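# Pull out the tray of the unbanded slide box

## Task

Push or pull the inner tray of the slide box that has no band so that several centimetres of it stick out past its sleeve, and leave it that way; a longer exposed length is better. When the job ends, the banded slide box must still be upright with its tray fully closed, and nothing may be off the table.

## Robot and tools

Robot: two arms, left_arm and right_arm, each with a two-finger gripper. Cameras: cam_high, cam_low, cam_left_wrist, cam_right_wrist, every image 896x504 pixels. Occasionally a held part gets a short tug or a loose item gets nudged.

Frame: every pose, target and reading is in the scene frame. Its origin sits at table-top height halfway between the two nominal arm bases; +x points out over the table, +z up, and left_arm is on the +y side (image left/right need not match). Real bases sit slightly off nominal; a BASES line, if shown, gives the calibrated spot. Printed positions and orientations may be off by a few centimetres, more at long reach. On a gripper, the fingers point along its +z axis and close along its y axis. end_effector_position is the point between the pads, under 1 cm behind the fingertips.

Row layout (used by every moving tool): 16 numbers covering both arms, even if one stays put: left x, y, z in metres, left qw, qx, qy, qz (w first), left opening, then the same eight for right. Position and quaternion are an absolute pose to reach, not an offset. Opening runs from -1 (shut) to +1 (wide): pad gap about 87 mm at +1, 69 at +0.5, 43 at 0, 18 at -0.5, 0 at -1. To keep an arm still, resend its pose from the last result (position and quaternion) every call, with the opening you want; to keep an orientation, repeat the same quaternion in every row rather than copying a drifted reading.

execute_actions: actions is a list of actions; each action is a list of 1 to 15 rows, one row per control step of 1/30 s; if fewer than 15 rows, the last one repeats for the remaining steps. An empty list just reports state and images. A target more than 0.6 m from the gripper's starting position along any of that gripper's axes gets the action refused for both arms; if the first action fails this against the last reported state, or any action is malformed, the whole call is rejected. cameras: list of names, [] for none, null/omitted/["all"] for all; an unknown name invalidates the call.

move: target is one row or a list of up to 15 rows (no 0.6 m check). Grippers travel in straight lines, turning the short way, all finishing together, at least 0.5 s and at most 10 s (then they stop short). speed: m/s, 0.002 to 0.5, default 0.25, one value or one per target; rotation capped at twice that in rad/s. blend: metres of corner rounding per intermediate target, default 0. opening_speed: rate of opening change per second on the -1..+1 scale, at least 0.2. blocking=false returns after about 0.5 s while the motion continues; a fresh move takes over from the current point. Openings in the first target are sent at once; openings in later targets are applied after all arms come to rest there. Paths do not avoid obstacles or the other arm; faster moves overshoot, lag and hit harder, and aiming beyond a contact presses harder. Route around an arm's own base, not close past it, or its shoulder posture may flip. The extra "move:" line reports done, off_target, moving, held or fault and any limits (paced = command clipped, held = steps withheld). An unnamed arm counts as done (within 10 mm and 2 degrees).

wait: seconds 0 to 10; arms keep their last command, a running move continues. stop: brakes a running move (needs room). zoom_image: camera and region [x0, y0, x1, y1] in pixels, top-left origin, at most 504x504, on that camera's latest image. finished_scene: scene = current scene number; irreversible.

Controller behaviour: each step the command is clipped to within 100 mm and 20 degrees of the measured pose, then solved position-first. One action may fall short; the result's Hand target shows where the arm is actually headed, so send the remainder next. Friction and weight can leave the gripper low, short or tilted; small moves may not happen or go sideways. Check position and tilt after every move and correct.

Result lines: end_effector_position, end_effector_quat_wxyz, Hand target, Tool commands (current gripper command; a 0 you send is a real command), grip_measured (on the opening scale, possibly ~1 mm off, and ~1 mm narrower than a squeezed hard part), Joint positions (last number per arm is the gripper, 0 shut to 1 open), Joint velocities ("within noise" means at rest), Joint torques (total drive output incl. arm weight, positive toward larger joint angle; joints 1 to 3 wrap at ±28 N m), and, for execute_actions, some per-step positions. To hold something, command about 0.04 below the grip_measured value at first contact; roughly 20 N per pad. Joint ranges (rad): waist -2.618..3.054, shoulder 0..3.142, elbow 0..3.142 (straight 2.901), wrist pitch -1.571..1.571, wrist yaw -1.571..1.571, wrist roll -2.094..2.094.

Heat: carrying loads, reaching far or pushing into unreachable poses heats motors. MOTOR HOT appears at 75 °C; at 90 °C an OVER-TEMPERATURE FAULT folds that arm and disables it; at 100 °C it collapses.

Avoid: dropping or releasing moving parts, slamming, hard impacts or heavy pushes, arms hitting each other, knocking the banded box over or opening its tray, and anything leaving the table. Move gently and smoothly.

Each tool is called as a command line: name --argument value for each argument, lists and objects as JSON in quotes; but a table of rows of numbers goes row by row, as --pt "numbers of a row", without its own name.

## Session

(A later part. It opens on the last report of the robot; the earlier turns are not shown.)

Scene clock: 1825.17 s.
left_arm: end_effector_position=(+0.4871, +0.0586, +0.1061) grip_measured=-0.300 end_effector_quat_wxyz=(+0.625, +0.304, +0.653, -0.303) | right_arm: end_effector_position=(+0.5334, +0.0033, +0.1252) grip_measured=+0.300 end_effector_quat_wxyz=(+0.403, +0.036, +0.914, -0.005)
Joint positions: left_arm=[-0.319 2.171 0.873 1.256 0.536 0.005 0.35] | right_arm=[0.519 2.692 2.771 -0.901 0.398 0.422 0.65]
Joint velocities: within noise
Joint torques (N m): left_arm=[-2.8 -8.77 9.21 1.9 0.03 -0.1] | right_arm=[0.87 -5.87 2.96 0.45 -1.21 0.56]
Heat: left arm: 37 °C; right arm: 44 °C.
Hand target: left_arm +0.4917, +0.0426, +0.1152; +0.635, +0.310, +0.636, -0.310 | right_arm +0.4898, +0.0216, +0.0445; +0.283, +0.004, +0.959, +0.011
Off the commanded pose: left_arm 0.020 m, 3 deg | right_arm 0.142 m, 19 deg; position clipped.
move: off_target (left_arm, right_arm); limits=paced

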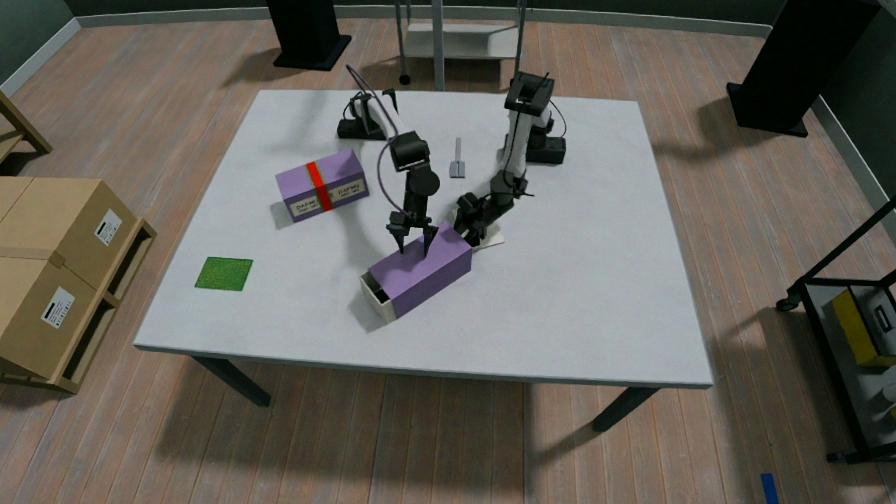

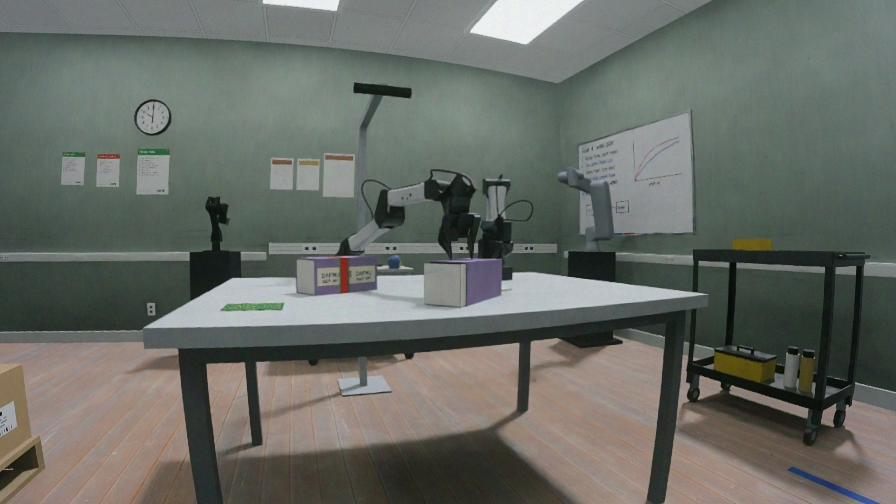

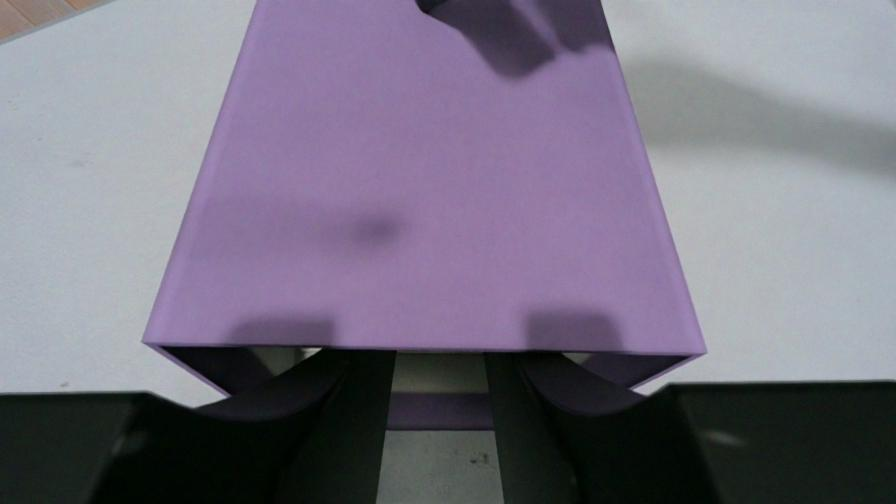

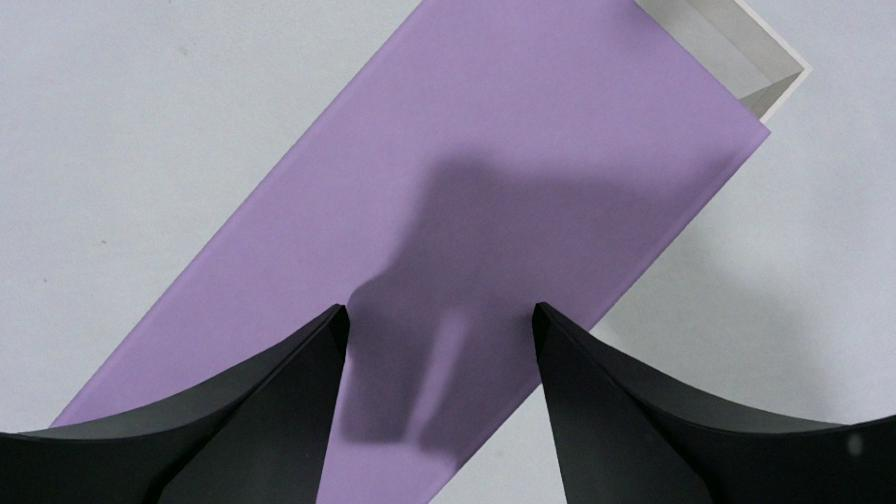

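move --pt "0.500 0.030 0.115 0.6355 0.310 0.6355 -0.310 -0.3 0.445 0.06 0.01 0.2 0 0.98 0.0 0.3" --speed 0.04

zoom_image --camera "cam_high" --region '[320, 180, 520, 340]'

Scene clock: 1845.70 s.
left_arm: end_effector_position=(+0.4926, +0.0519, +0.1059) grip_measured=-0.300 end_effector_quat_wxyz=(+0.624, +0.303, +0.654, -0.302) | right_arm: end_effector_position=(+0.5352, +0.0066, +0.1295) grip_measured=+0.300 end_effector_quat_wxyz=(+0.413, +0.042, +0.910, -0.003)
Joint positions: left_arm=[-0.332 2.185 0.907 1.234 0.52 0.005 0.35] | right_arm=[0.525 2.678 2.747 -0.872 0.413 0.433 0.65]
Joint velocities: within noise
Joint torques (N m): left_arm=[0.09 -11.06 4.96 1.78 0.07 -0.01] | right_arm=[-0.59 -12.49 5.65 1.69 0.02 0.08]
Heat: left arm: 36 °C; right arm: 43 °C.
Hand target: left_arm +0.4924, +0.0520, +0.1062; +0.625, +0.303, +0.653, -0.302 | right_arm +0.5323, +0.0080, +0.1255; +0.406, +0.040, +0.913, -0.001
Off the commanded pose: left_arm 0.025 m, 3 deg | right_arm 0.159 m, 26 deg.
move: held (left_arm, right_arm; a check stopped the path); limits=paced,held
pose unreachable (left arm): on one or more control steps of this call, first in action 0 (counted from 0), this arm could not follow its commanded pose, so it was not sent that pose on those steps. It may still have moved: this result reports where it is.
cause: moving toward the commanded pose would bring a part of the arm too close to another arm (this arm's wrist camera and the right arm's wrist (the part past joint 4), at the place that arm was heading or pushing toward when its own hold began).
pose unreachable (right arm): on one or more control steps of this call, first in action 0 (counted from 0), this arm could not follow its commanded pose, so it was not sent that pose on those steps. It may still have moved: this result reports where it is.
cause: moving toward the commanded pose would bring a part of the arm too close to another arm (this arm's wrist (the part past joint 4) and the left arm's wrist camera, along the way the arms are being sent, or toward where that arm still pushes).

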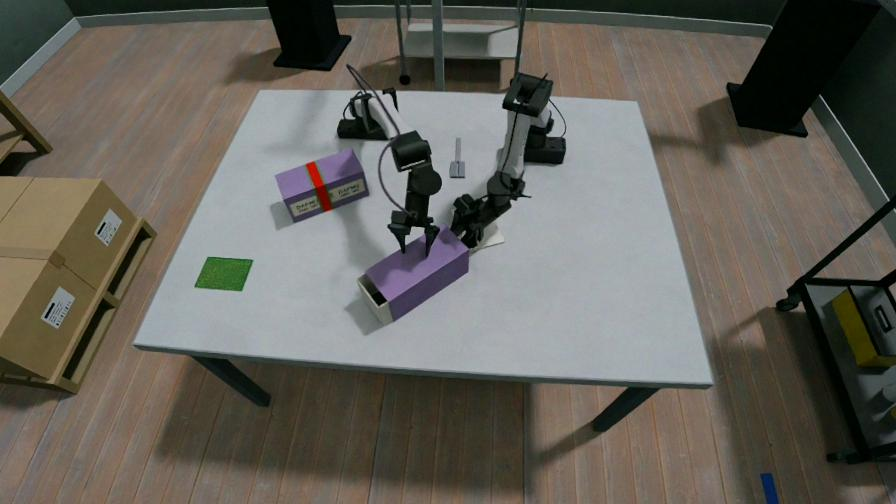

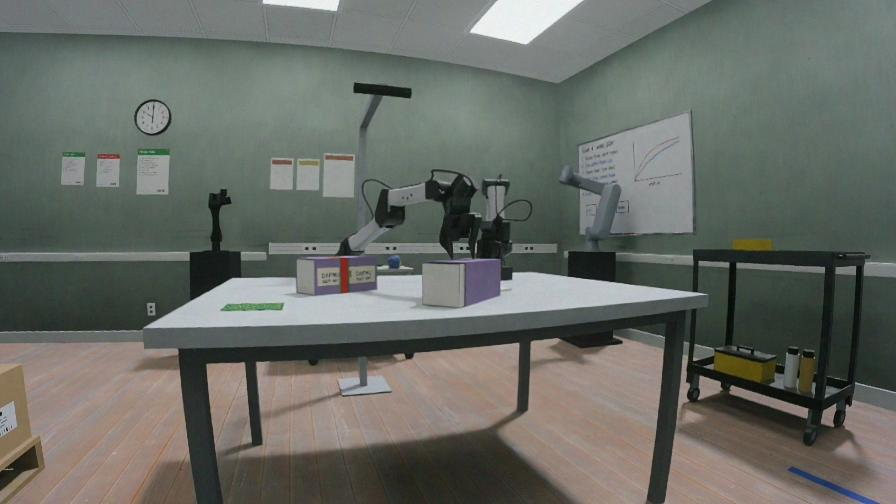

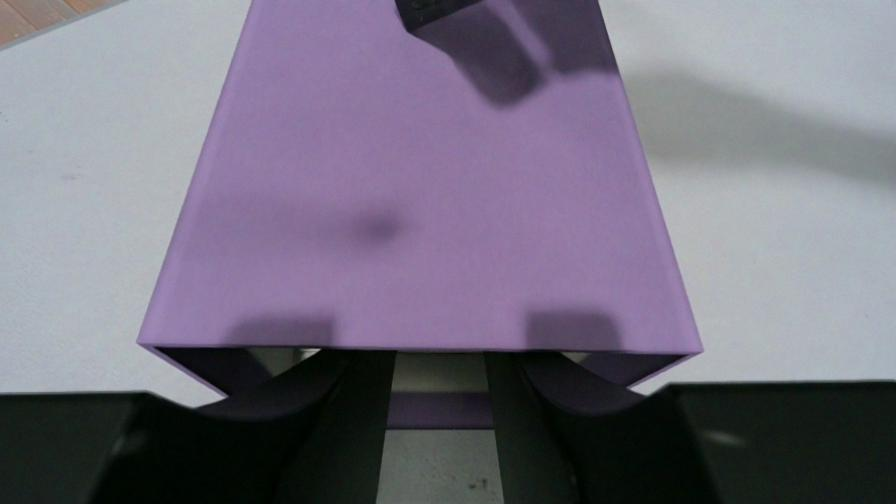

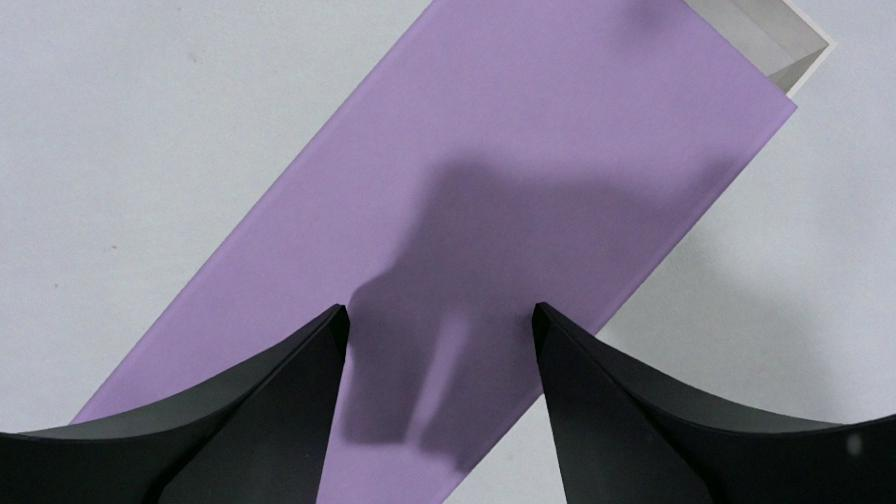

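Scaled by 2.520 from the camera's 896x504 image, which has a finer 1280x720 frame.

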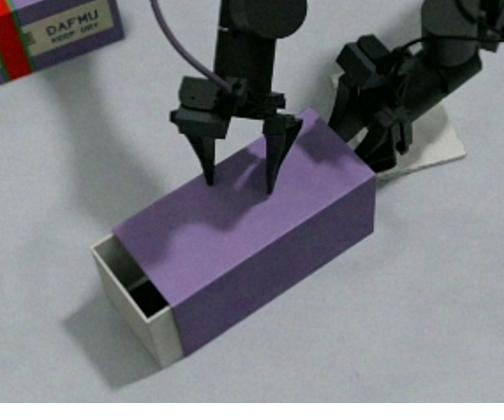

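move --pt "0.445 0.110 0.115 0.6355 0.310 0.6355 -0.310 -0.3 0.533 0.008 0.16 0.41 0.04 0.91 0.0 0.3" --pt "0.425 0.135 0.115 0.6355 0.310 0.6355 -0.310 -0.3 0.578 -0.045 0.155 0.42 0.0 0.907 0.0 0.3" --speed 0.1

zoom_image --camera "cam_high" --region '[320, 180, 520, 340]'

Scene clock: 1879.00 s.
left_arm: end_effector_position=(+0.4264, +0.1339, +0.1001) grip_measured=-0.300 end_effector_quat_wxyz=(+0.624, +0.305, +0.649, -0.310) | right_arm: end_effector_position=(+0.5699, -0.0512, +0.1405) grip_measured=+0.300 end_effector_quat_wxyz=(+0.423, +0.000, +0.906, -0.005)
Joint positions: left_arm=[-0.138 2.061 0.538 1.484 0.731 0.005 0.35] | right_arm=[0.402 2.708 2.831 -0.86 0.301 0.251 0.65]
Joint velocities: within noise
Joint torques (N m): left_arm=[0.91 -12.01 2.65 1.79 0.17 -0.12] | right_arm=[-0.59 -12.42 8.87 2.2 -0.09 -0.05]
Heat: left arm: 37 °C; right arm: 57 °C.
Hand target: left_arm +0.4252, +0.1348, +0.1145; +0.635, +0.310, +0.636, -0.310 | right_arm +0.5764, -0.0455, +0.1551; +0.444, -0.003, +0.896, +0.009
Off the commanded pose: left_arm 0.015 m, 2 deg | right_arm 0.018 m, 1 deg.
elbow stopped short (right arm): the move would have taken joint 3 (elbow) straighter than the controller allows.
move: off_target (left_arm, right_arm)

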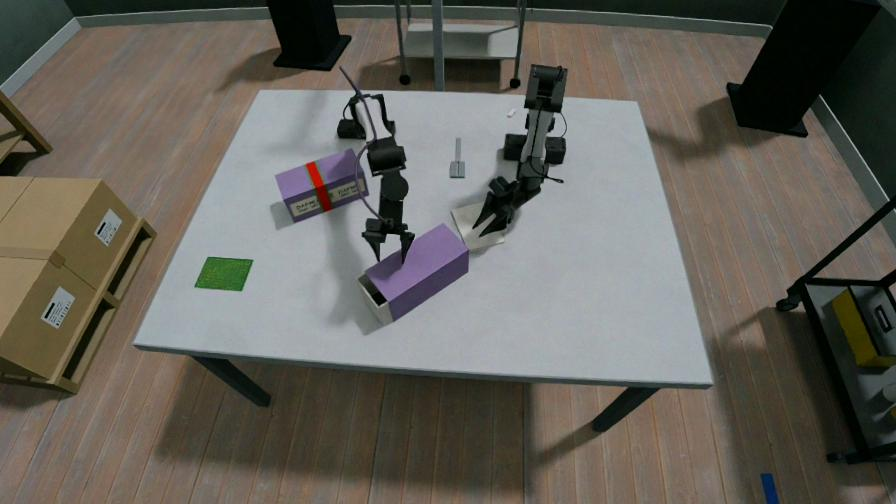

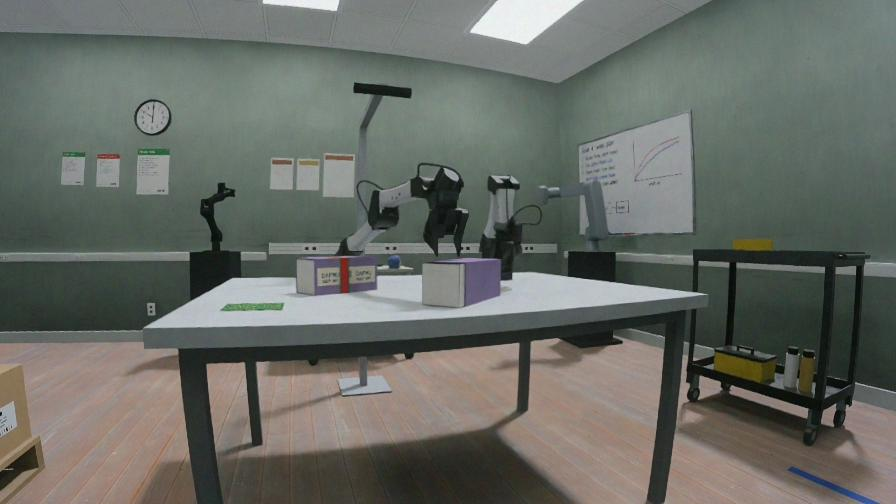

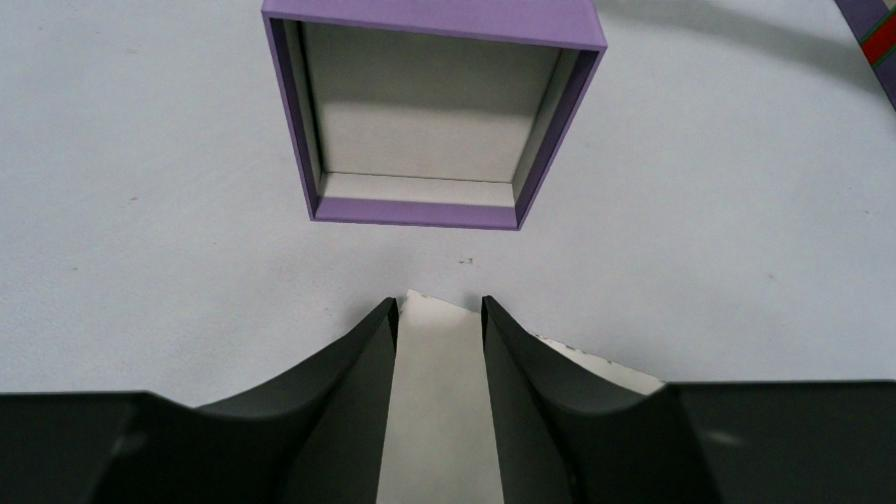

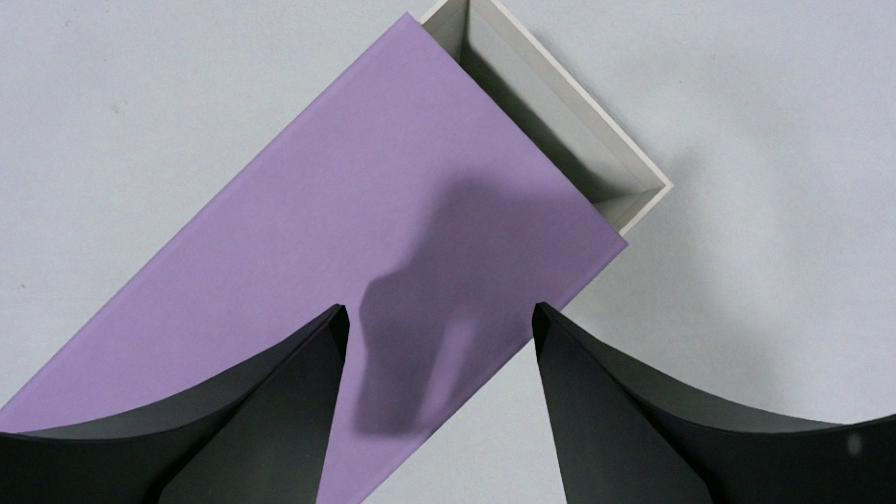

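Scaled by 2.520 from the camera's 896x504 image, which has a finer 1280x720 frame.

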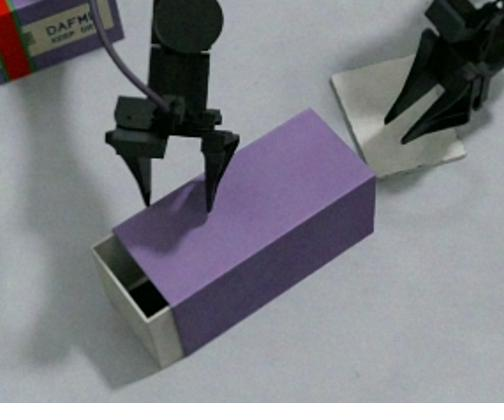

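move --pt "0.395 0.165 0.115 0.6355 0.310 0.6355 -0.310 -0.3 0.53 -0.06 0.03 0.25 0 0.968 0.0 0.3" --pt "0.395 0.165 0.115 0.6355 0.310 0.6355 -0.310 -0.3 0.43 -0.10 0.02 0.2 0 0.98 0.0 0.3" --speed 0.06

zoom_image --camera "cam_high" --region '[320, 180, 520, 340]'

Scene clock: 1911.67 s.
left_arm: end_effector_position=(+0.3963, +0.1634, +0.1029) grip_measured=-0.300 end_effector_quat_wxyz=(+0.623, +0.304, +0.649, -0.312) | right_arm: end_effector_position=(+0.5148, -0.0679, +0.1214) grip_measured=+0.300 end_effector_quat_wxyz=(+0.337, +0.024, +0.940, +0.054)
Joint positions: left_arm=[-0.042 1.998 0.4 1.556 0.829 0.005 0.35] | right_arm=[0.355 2.398 2.261 -0.748 0.13 0.342 0.65]
Joint velocities: within noise
Joint torques (N m): left_arm=[0.92 -10.55 2.45 1.77 0.17 -0.02] | right_arm=[-0.88 -8.03 0.85 -0.52 -0.02 -0.35]
Heat: left arm: 38 °C; right arm: 56 °C.
Hand target: left_arm +0.3951, +0.1648, +0.1147; +0.634, +0.311, +0.637, -0.310 | right_arm +0.4583, -0.0894, +0.0569; +0.203, +0.000, +0.979, +0.004
Off the commanded pose: left_arm 0.012 m, 2 deg | right_arm 0.136 m, 18 deg; position clipped.
joint sent to its limit (left arm) — joint 4 (wrist pitch), upper limit. The joint targets still meet the commanded pose.
move: off_target (left_arm, right_arm); limits=paced

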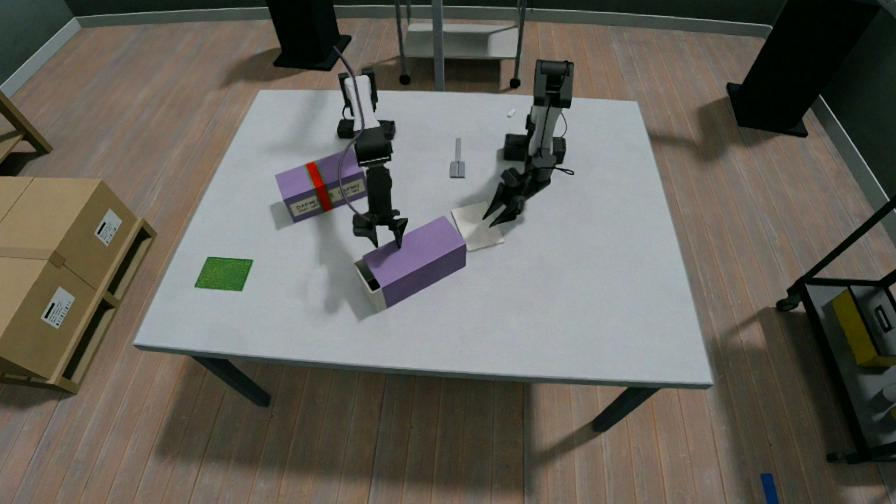

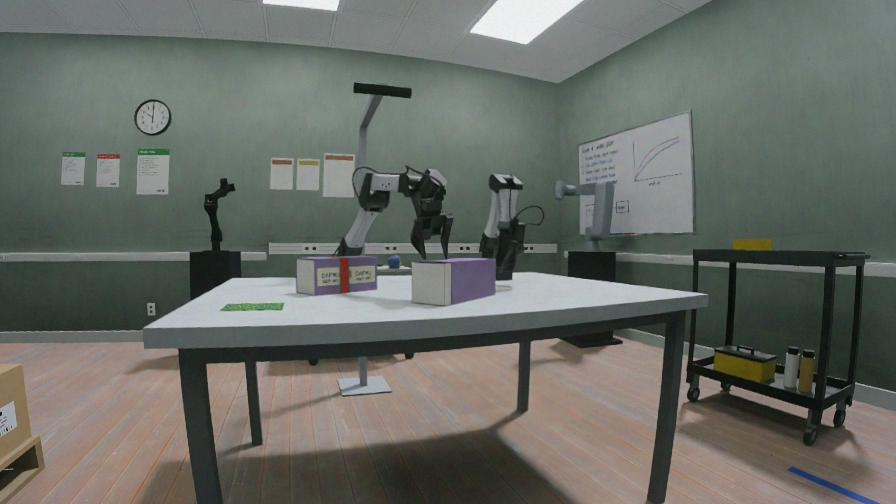

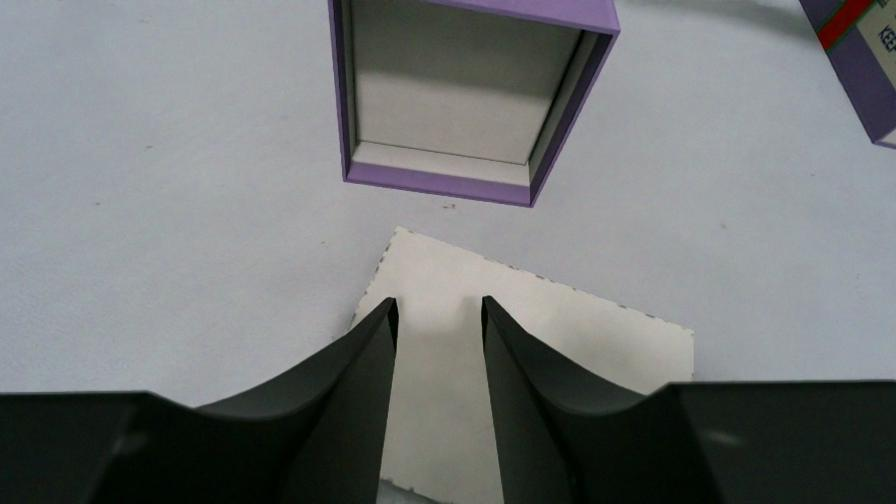

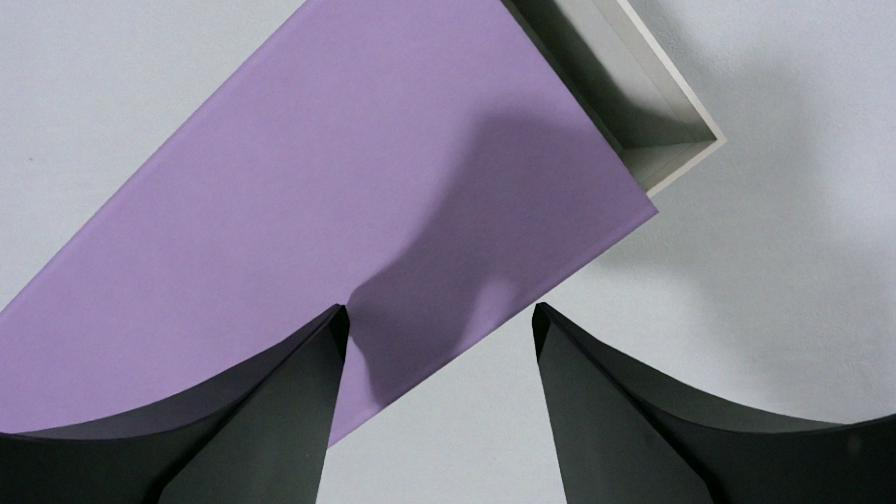

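Scaled by 2.520 from the camera's 896x504 image, which has a finer 1280x720 frame.

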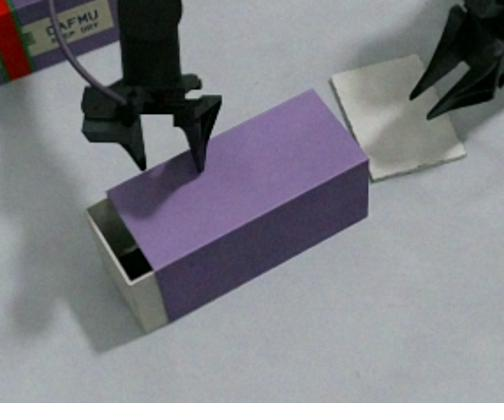

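move --pt "0.395 0.165 0.115 0.6355 0.310 0.6355 -0.310 -0.3 0.515 -0.068 0.165 0.33 0.0 0.94 0.0 0.3" --pt "0.395 0.165 0.115 0.6355 0.310 0.6355 -0.310 -0.3 0.572 -0.085 0.16 0.35 0.0 0.937 0.0 0.3" --pt "0.395 0.165 0.115 0.6355 0.310 0.6355 -0.310 -0.3 0.53 -0.09 0.03 0.25 0 0.968 0.0 0.3" --pt "0.395 0.165 0.115 0.6355 0.310 0.6355 -0.310 -0.3 0.40 -0.10 0.02 0.2 0 0.98 0.0 0.3" --speed '[0.12,0.12,0.06,0.06]'

zoom_image --camera "cam_high" --region '[320, 180, 520, 340]'

Scene clock: 1928.17 s.
left_arm: end_effector_position=(+0.3962, +0.1634, +0.1029) grip_measured=-0.300 end_effector_quat_wxyz=(+0.623, +0.305, +0.649, -0.312) | right_arm: end_effector_position=(+0.4863, -0.0986, +0.1246) grip_measured=+0.300 end_effector_quat_wxyz=(+0.346, +0.013, +0.938, +0.008)
Joint positions: left_arm=[-0.042 1.998 0.4 1.556 0.829 0.005 0.35] | right_arm=[0.347 2.217 1.966 -0.639 0.206 0.285 0.65]
Joint velocities: within noise
Joint torques (N m): left_arm=[0.83 -10.67 2.32 1.78 0.21 -0.02] | right_arm=[0.08 -6.48 0.57 -0.31 -0.56 0.48]
Heat: left arm: 37 °C; right arm: 54 °C.
Hand target: left_arm +0.3951, +0.1648, +0.1147; +0.634, +0.311, +0.637, -0.310 | right_arm +0.4259, -0.1007, +0.0578; +0.206, +0.005, +0.979, -0.002
Off the commanded pose: left_arm 0.012 m, 2 deg | right_arm 0.136 m, 18 deg; position clipped.
elbow stopped short (right arm): the move would have taken joint 3 (elbow) straighter than the controller allows.
joint sent to its limit (left arm) — joint 4 (wrist pitch), upper limit. The joint targets still meet the commanded pose.
move: off_target (left_arm, right_arm); limits=paced

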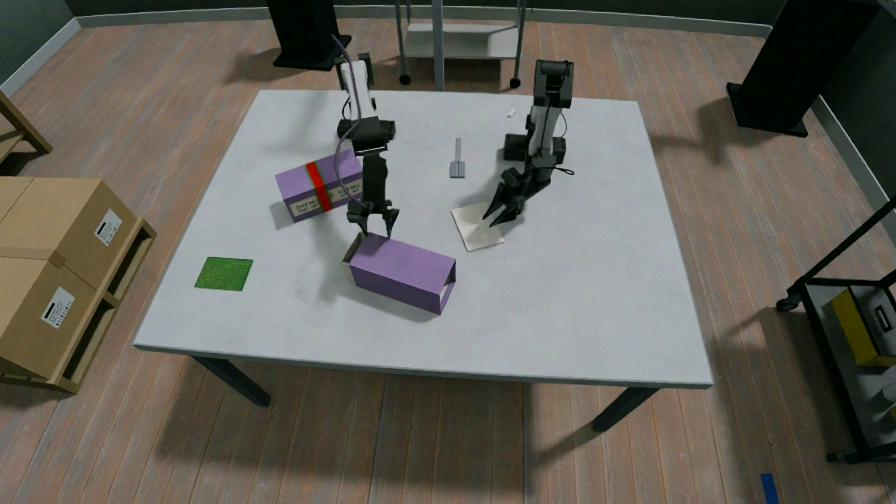

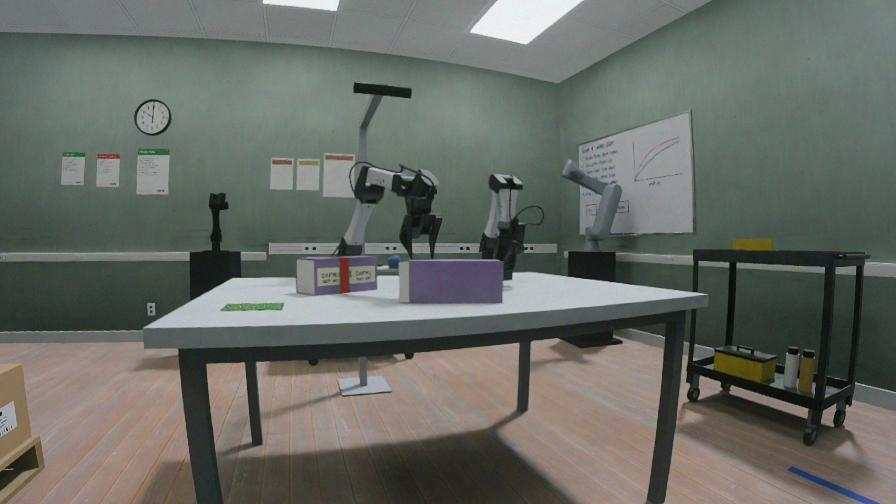

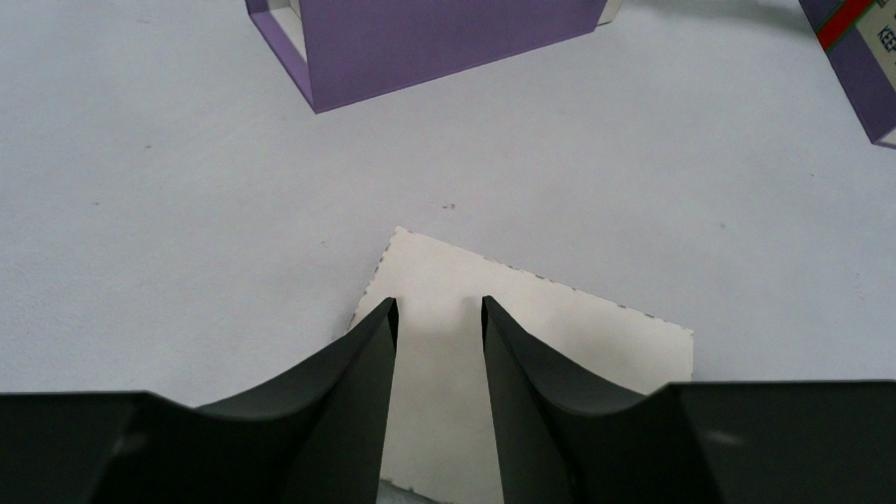

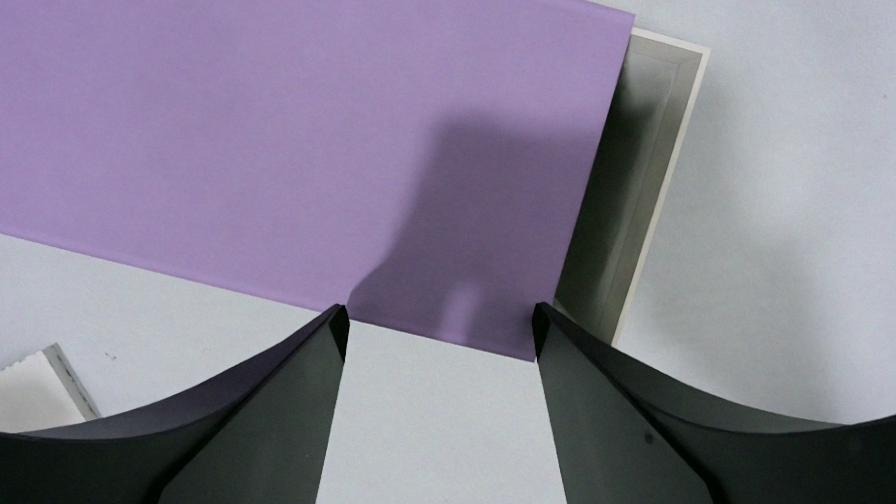

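Scaled by 2.520 from the camera's 896x504 image, which has a finer 1280x720 frame.

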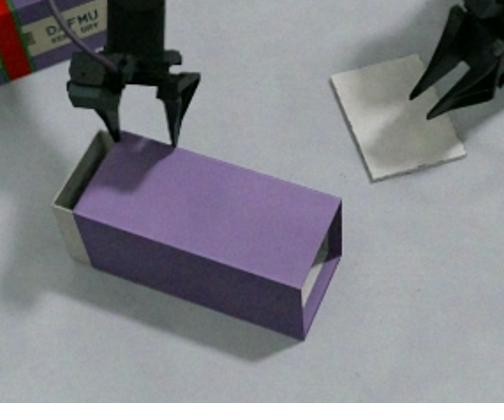

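move --pt "0.395 0.165 0.115 0.6355 0.310 0.6355 -0.310 -0.3 0.486 -0.0986 0.17 0.2 0.0 0.98 0.0 0.3" --pt "0.395 0.165 0.15 0.6355 0.310 0.6355 -0.310 -0.3 0.515 -0.155 0.17 0.1975 0.153 0.968 -0.031 -1" --speed 0.12

zoom_image --camera "cam_high" --region '[280, 160, 500, 340]'

Scene clock: 1987.20 s.
left_arm: end_effector_position=(+0.3947, +0.1634, +0.1397) grip_measured=-0.300 end_effector_quat_wxyz=(+0.628, +0.306, +0.644, -0.311) | right_arm: end_effector_position=(+0.5054, -0.1535, +0.1608) grip_measured=-0.959 end_effector_quat_wxyz=(+0.280, +0.140, +0.950, +0.004)
Joint positions: left_arm=[-0.042 1.791 0.4 1.365 0.829 0.003 0.35] | right_arm=[0.224 2.582 2.837 -1.284 0.18 0.451 0.021]
Joint velocities: within noise
Joint torques (N m): left_arm=[1.06 -9.54 4.72 1.56 0.22 -0.08] | right_arm=[-0.92 -11.4 7.76 1.74 0.2 0.12]
Heat: left arm: 37 °C; right arm: 48 °C.
Hand target: left_arm +0.3950, +0.1649, +0.1498; +0.636, +0.310, +0.635, -0.310 | right_arm +0.5139, -0.1552, +0.1698; +0.302, +0.148, +0.942, +0.007
Off the commanded pose: left_arm 0.010 m, 1 deg | right_arm 0.013 m, 11 deg.
elbow stopped short (right arm): the move would have taken joint 3 (elbow) straighter than the controller allows.
move: off_target (right_arm); target 2's new opening was sent with right_arm's hand 0.014 m and 11 deg from that target

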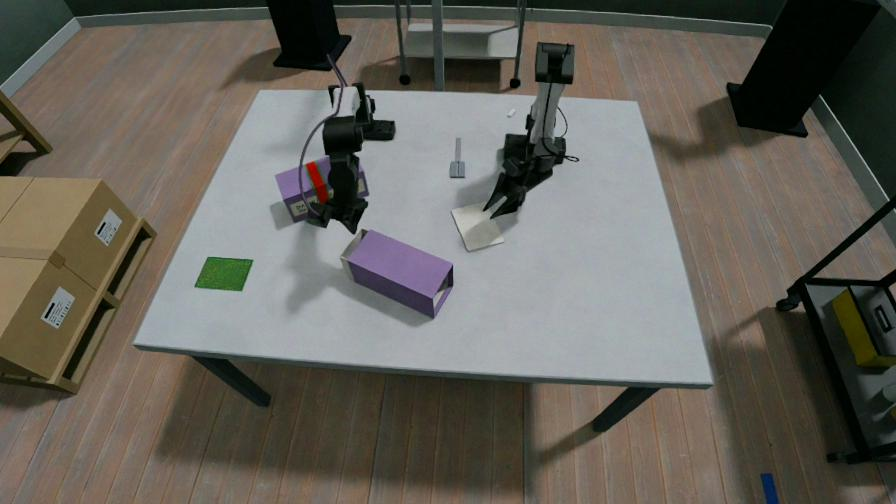

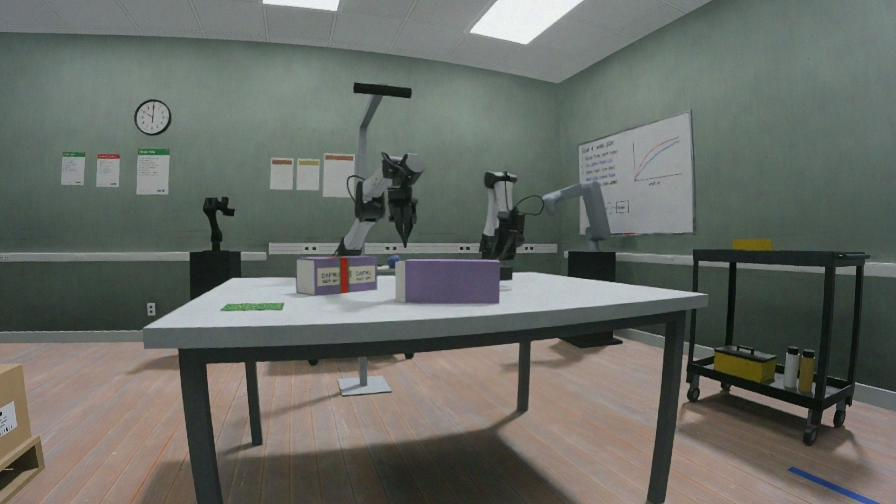

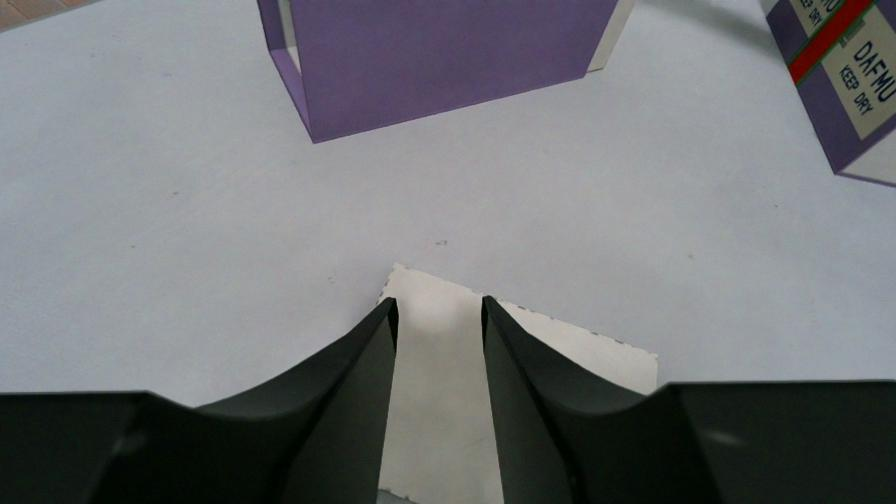

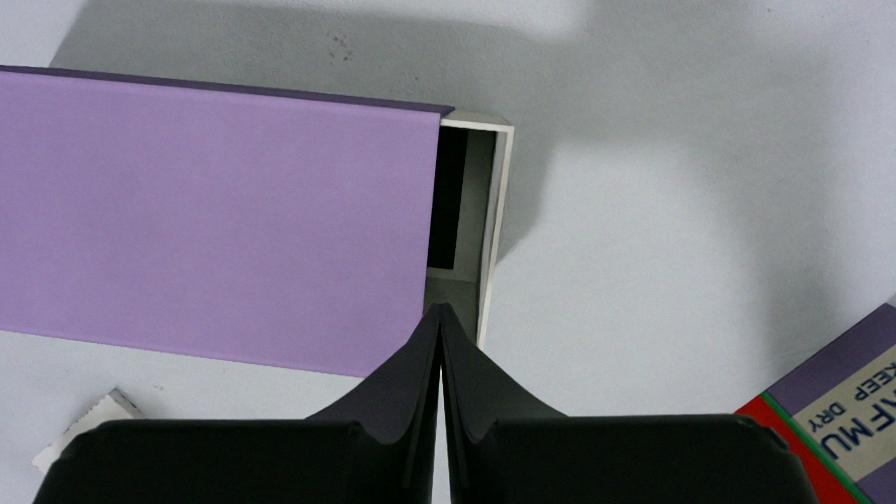

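Scaled by 2.291 from the camera's 896x504 image, which has a finer 1280x720 frame.

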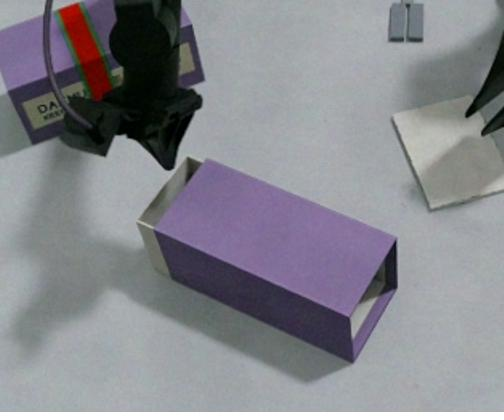

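move --pt "0.395 0.165 0.15 0.6355 0.310 0.6355 -0.310 -0.3 0.528 -0.163 0.16 0.28 0.181 0.943 -0.008 -1" --pt "0.395 0.165 0.15 0.6355 0.310 0.6355 -0.310 -0.3 0.530 -0.163 0.142 0.28 0.181 0.943 -0.008 -1" --speed 0.08

zoom_image --camera "cam_high" --region '[300, 190, 420, 310]'

Scene clock: 2003.00 s.
left_arm: end_effector_position=(+0.3947, +0.1634, +0.1397) grip_measured=-0.300 end_effector_quat_wxyz=(+0.628, +0.306, +0.644, -0.311) | right_arm: end_effector_position=(+0.5197, -0.1601, +0.1294) grip_measured=-0.959 end_effector_quat_wxyz=(+0.275, +0.171, +0.946, -0.004)
Joint positions: left_arm=[-0.042 1.791 0.4 1.365 0.829 0.003 0.35] | right_arm=[0.211 2.649 2.837 -1.235 0.201 0.498 0.021]
Joint velocities: within noise
Joint torques (N m): left_arm=[0.81 -9.4 4.33 1.54 0.19 -0.09] | right_arm=[-1.07 -12.3 7.8 1.7 0.22 0.13]
Heat: left arm: 36 °C; right arm: 52 °C.
Hand target: left_arm +0.3950, +0.1649, +0.1499; +0.636, +0.310, +0.635, -0.310 | right_arm +0.5288, -0.1633, +0.1420; +0.300, +0.180, +0.937, +0.000
Off the commanded pose: left_arm 0.010 m, 1 deg | right_arm 0.017 m, 1 deg.
elbow stopped short (right arm): the move would have taken joint 3 (elbow) straighter than the controller allows.
move: off_target (right_arm)

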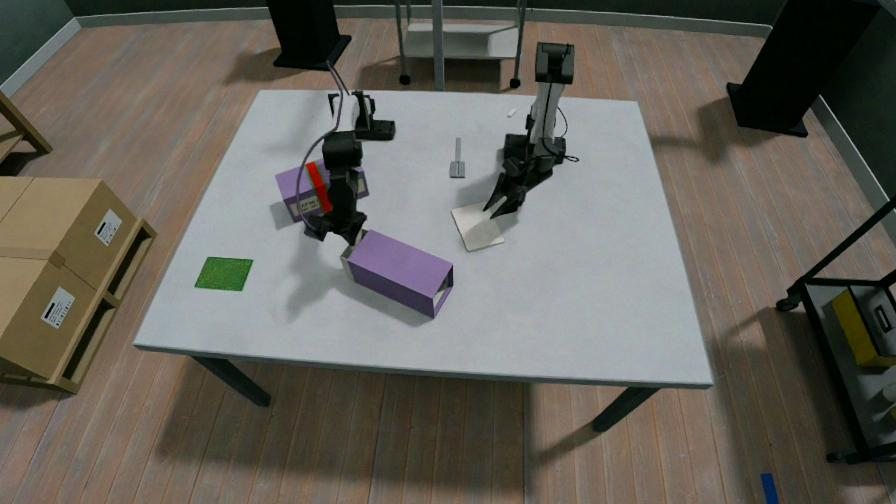

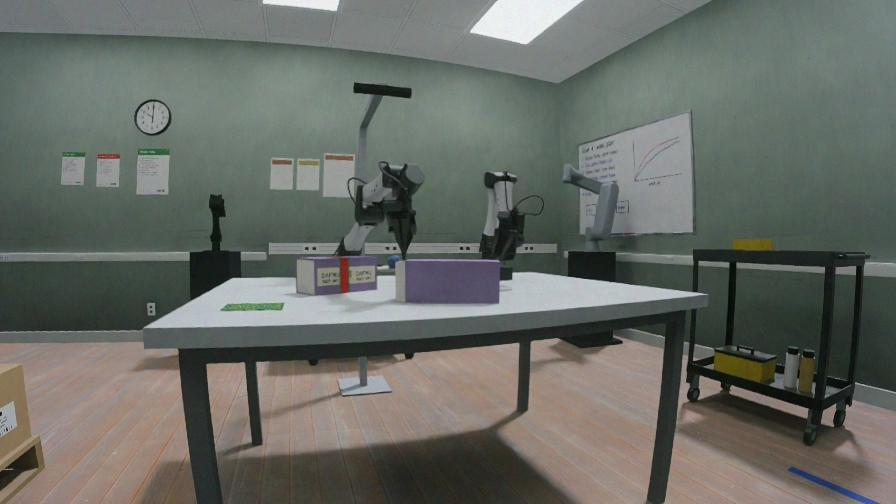

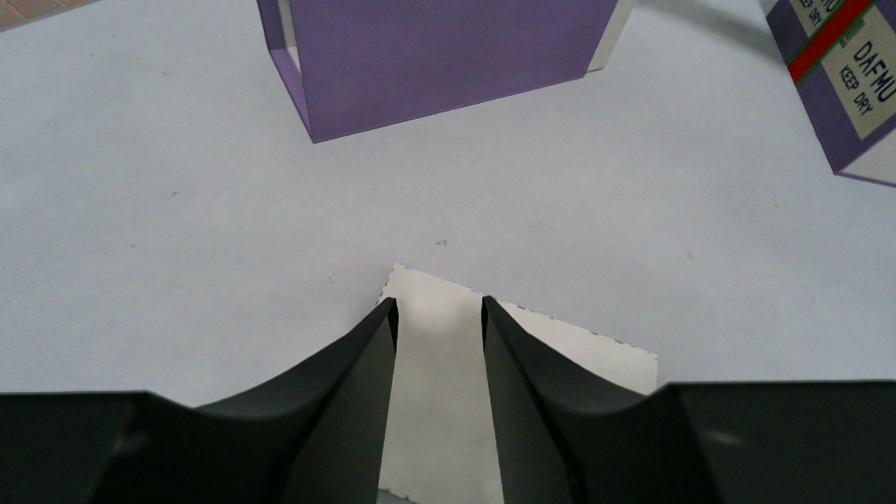

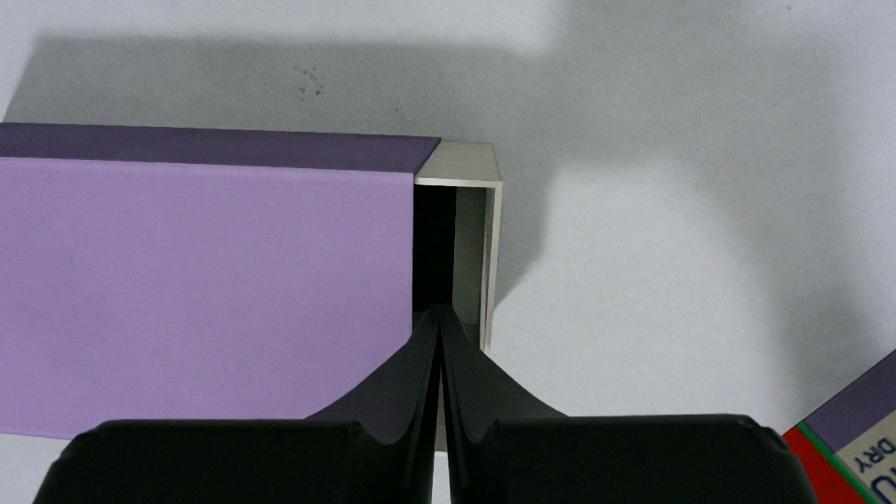

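Scaled by 4.200 from the camera's 896x504 image, which has a finer 1280x720 frame.

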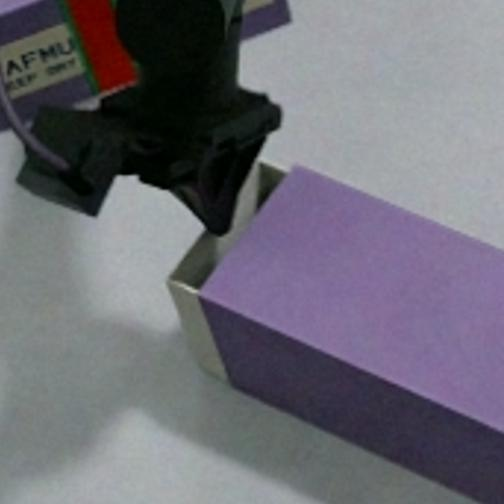

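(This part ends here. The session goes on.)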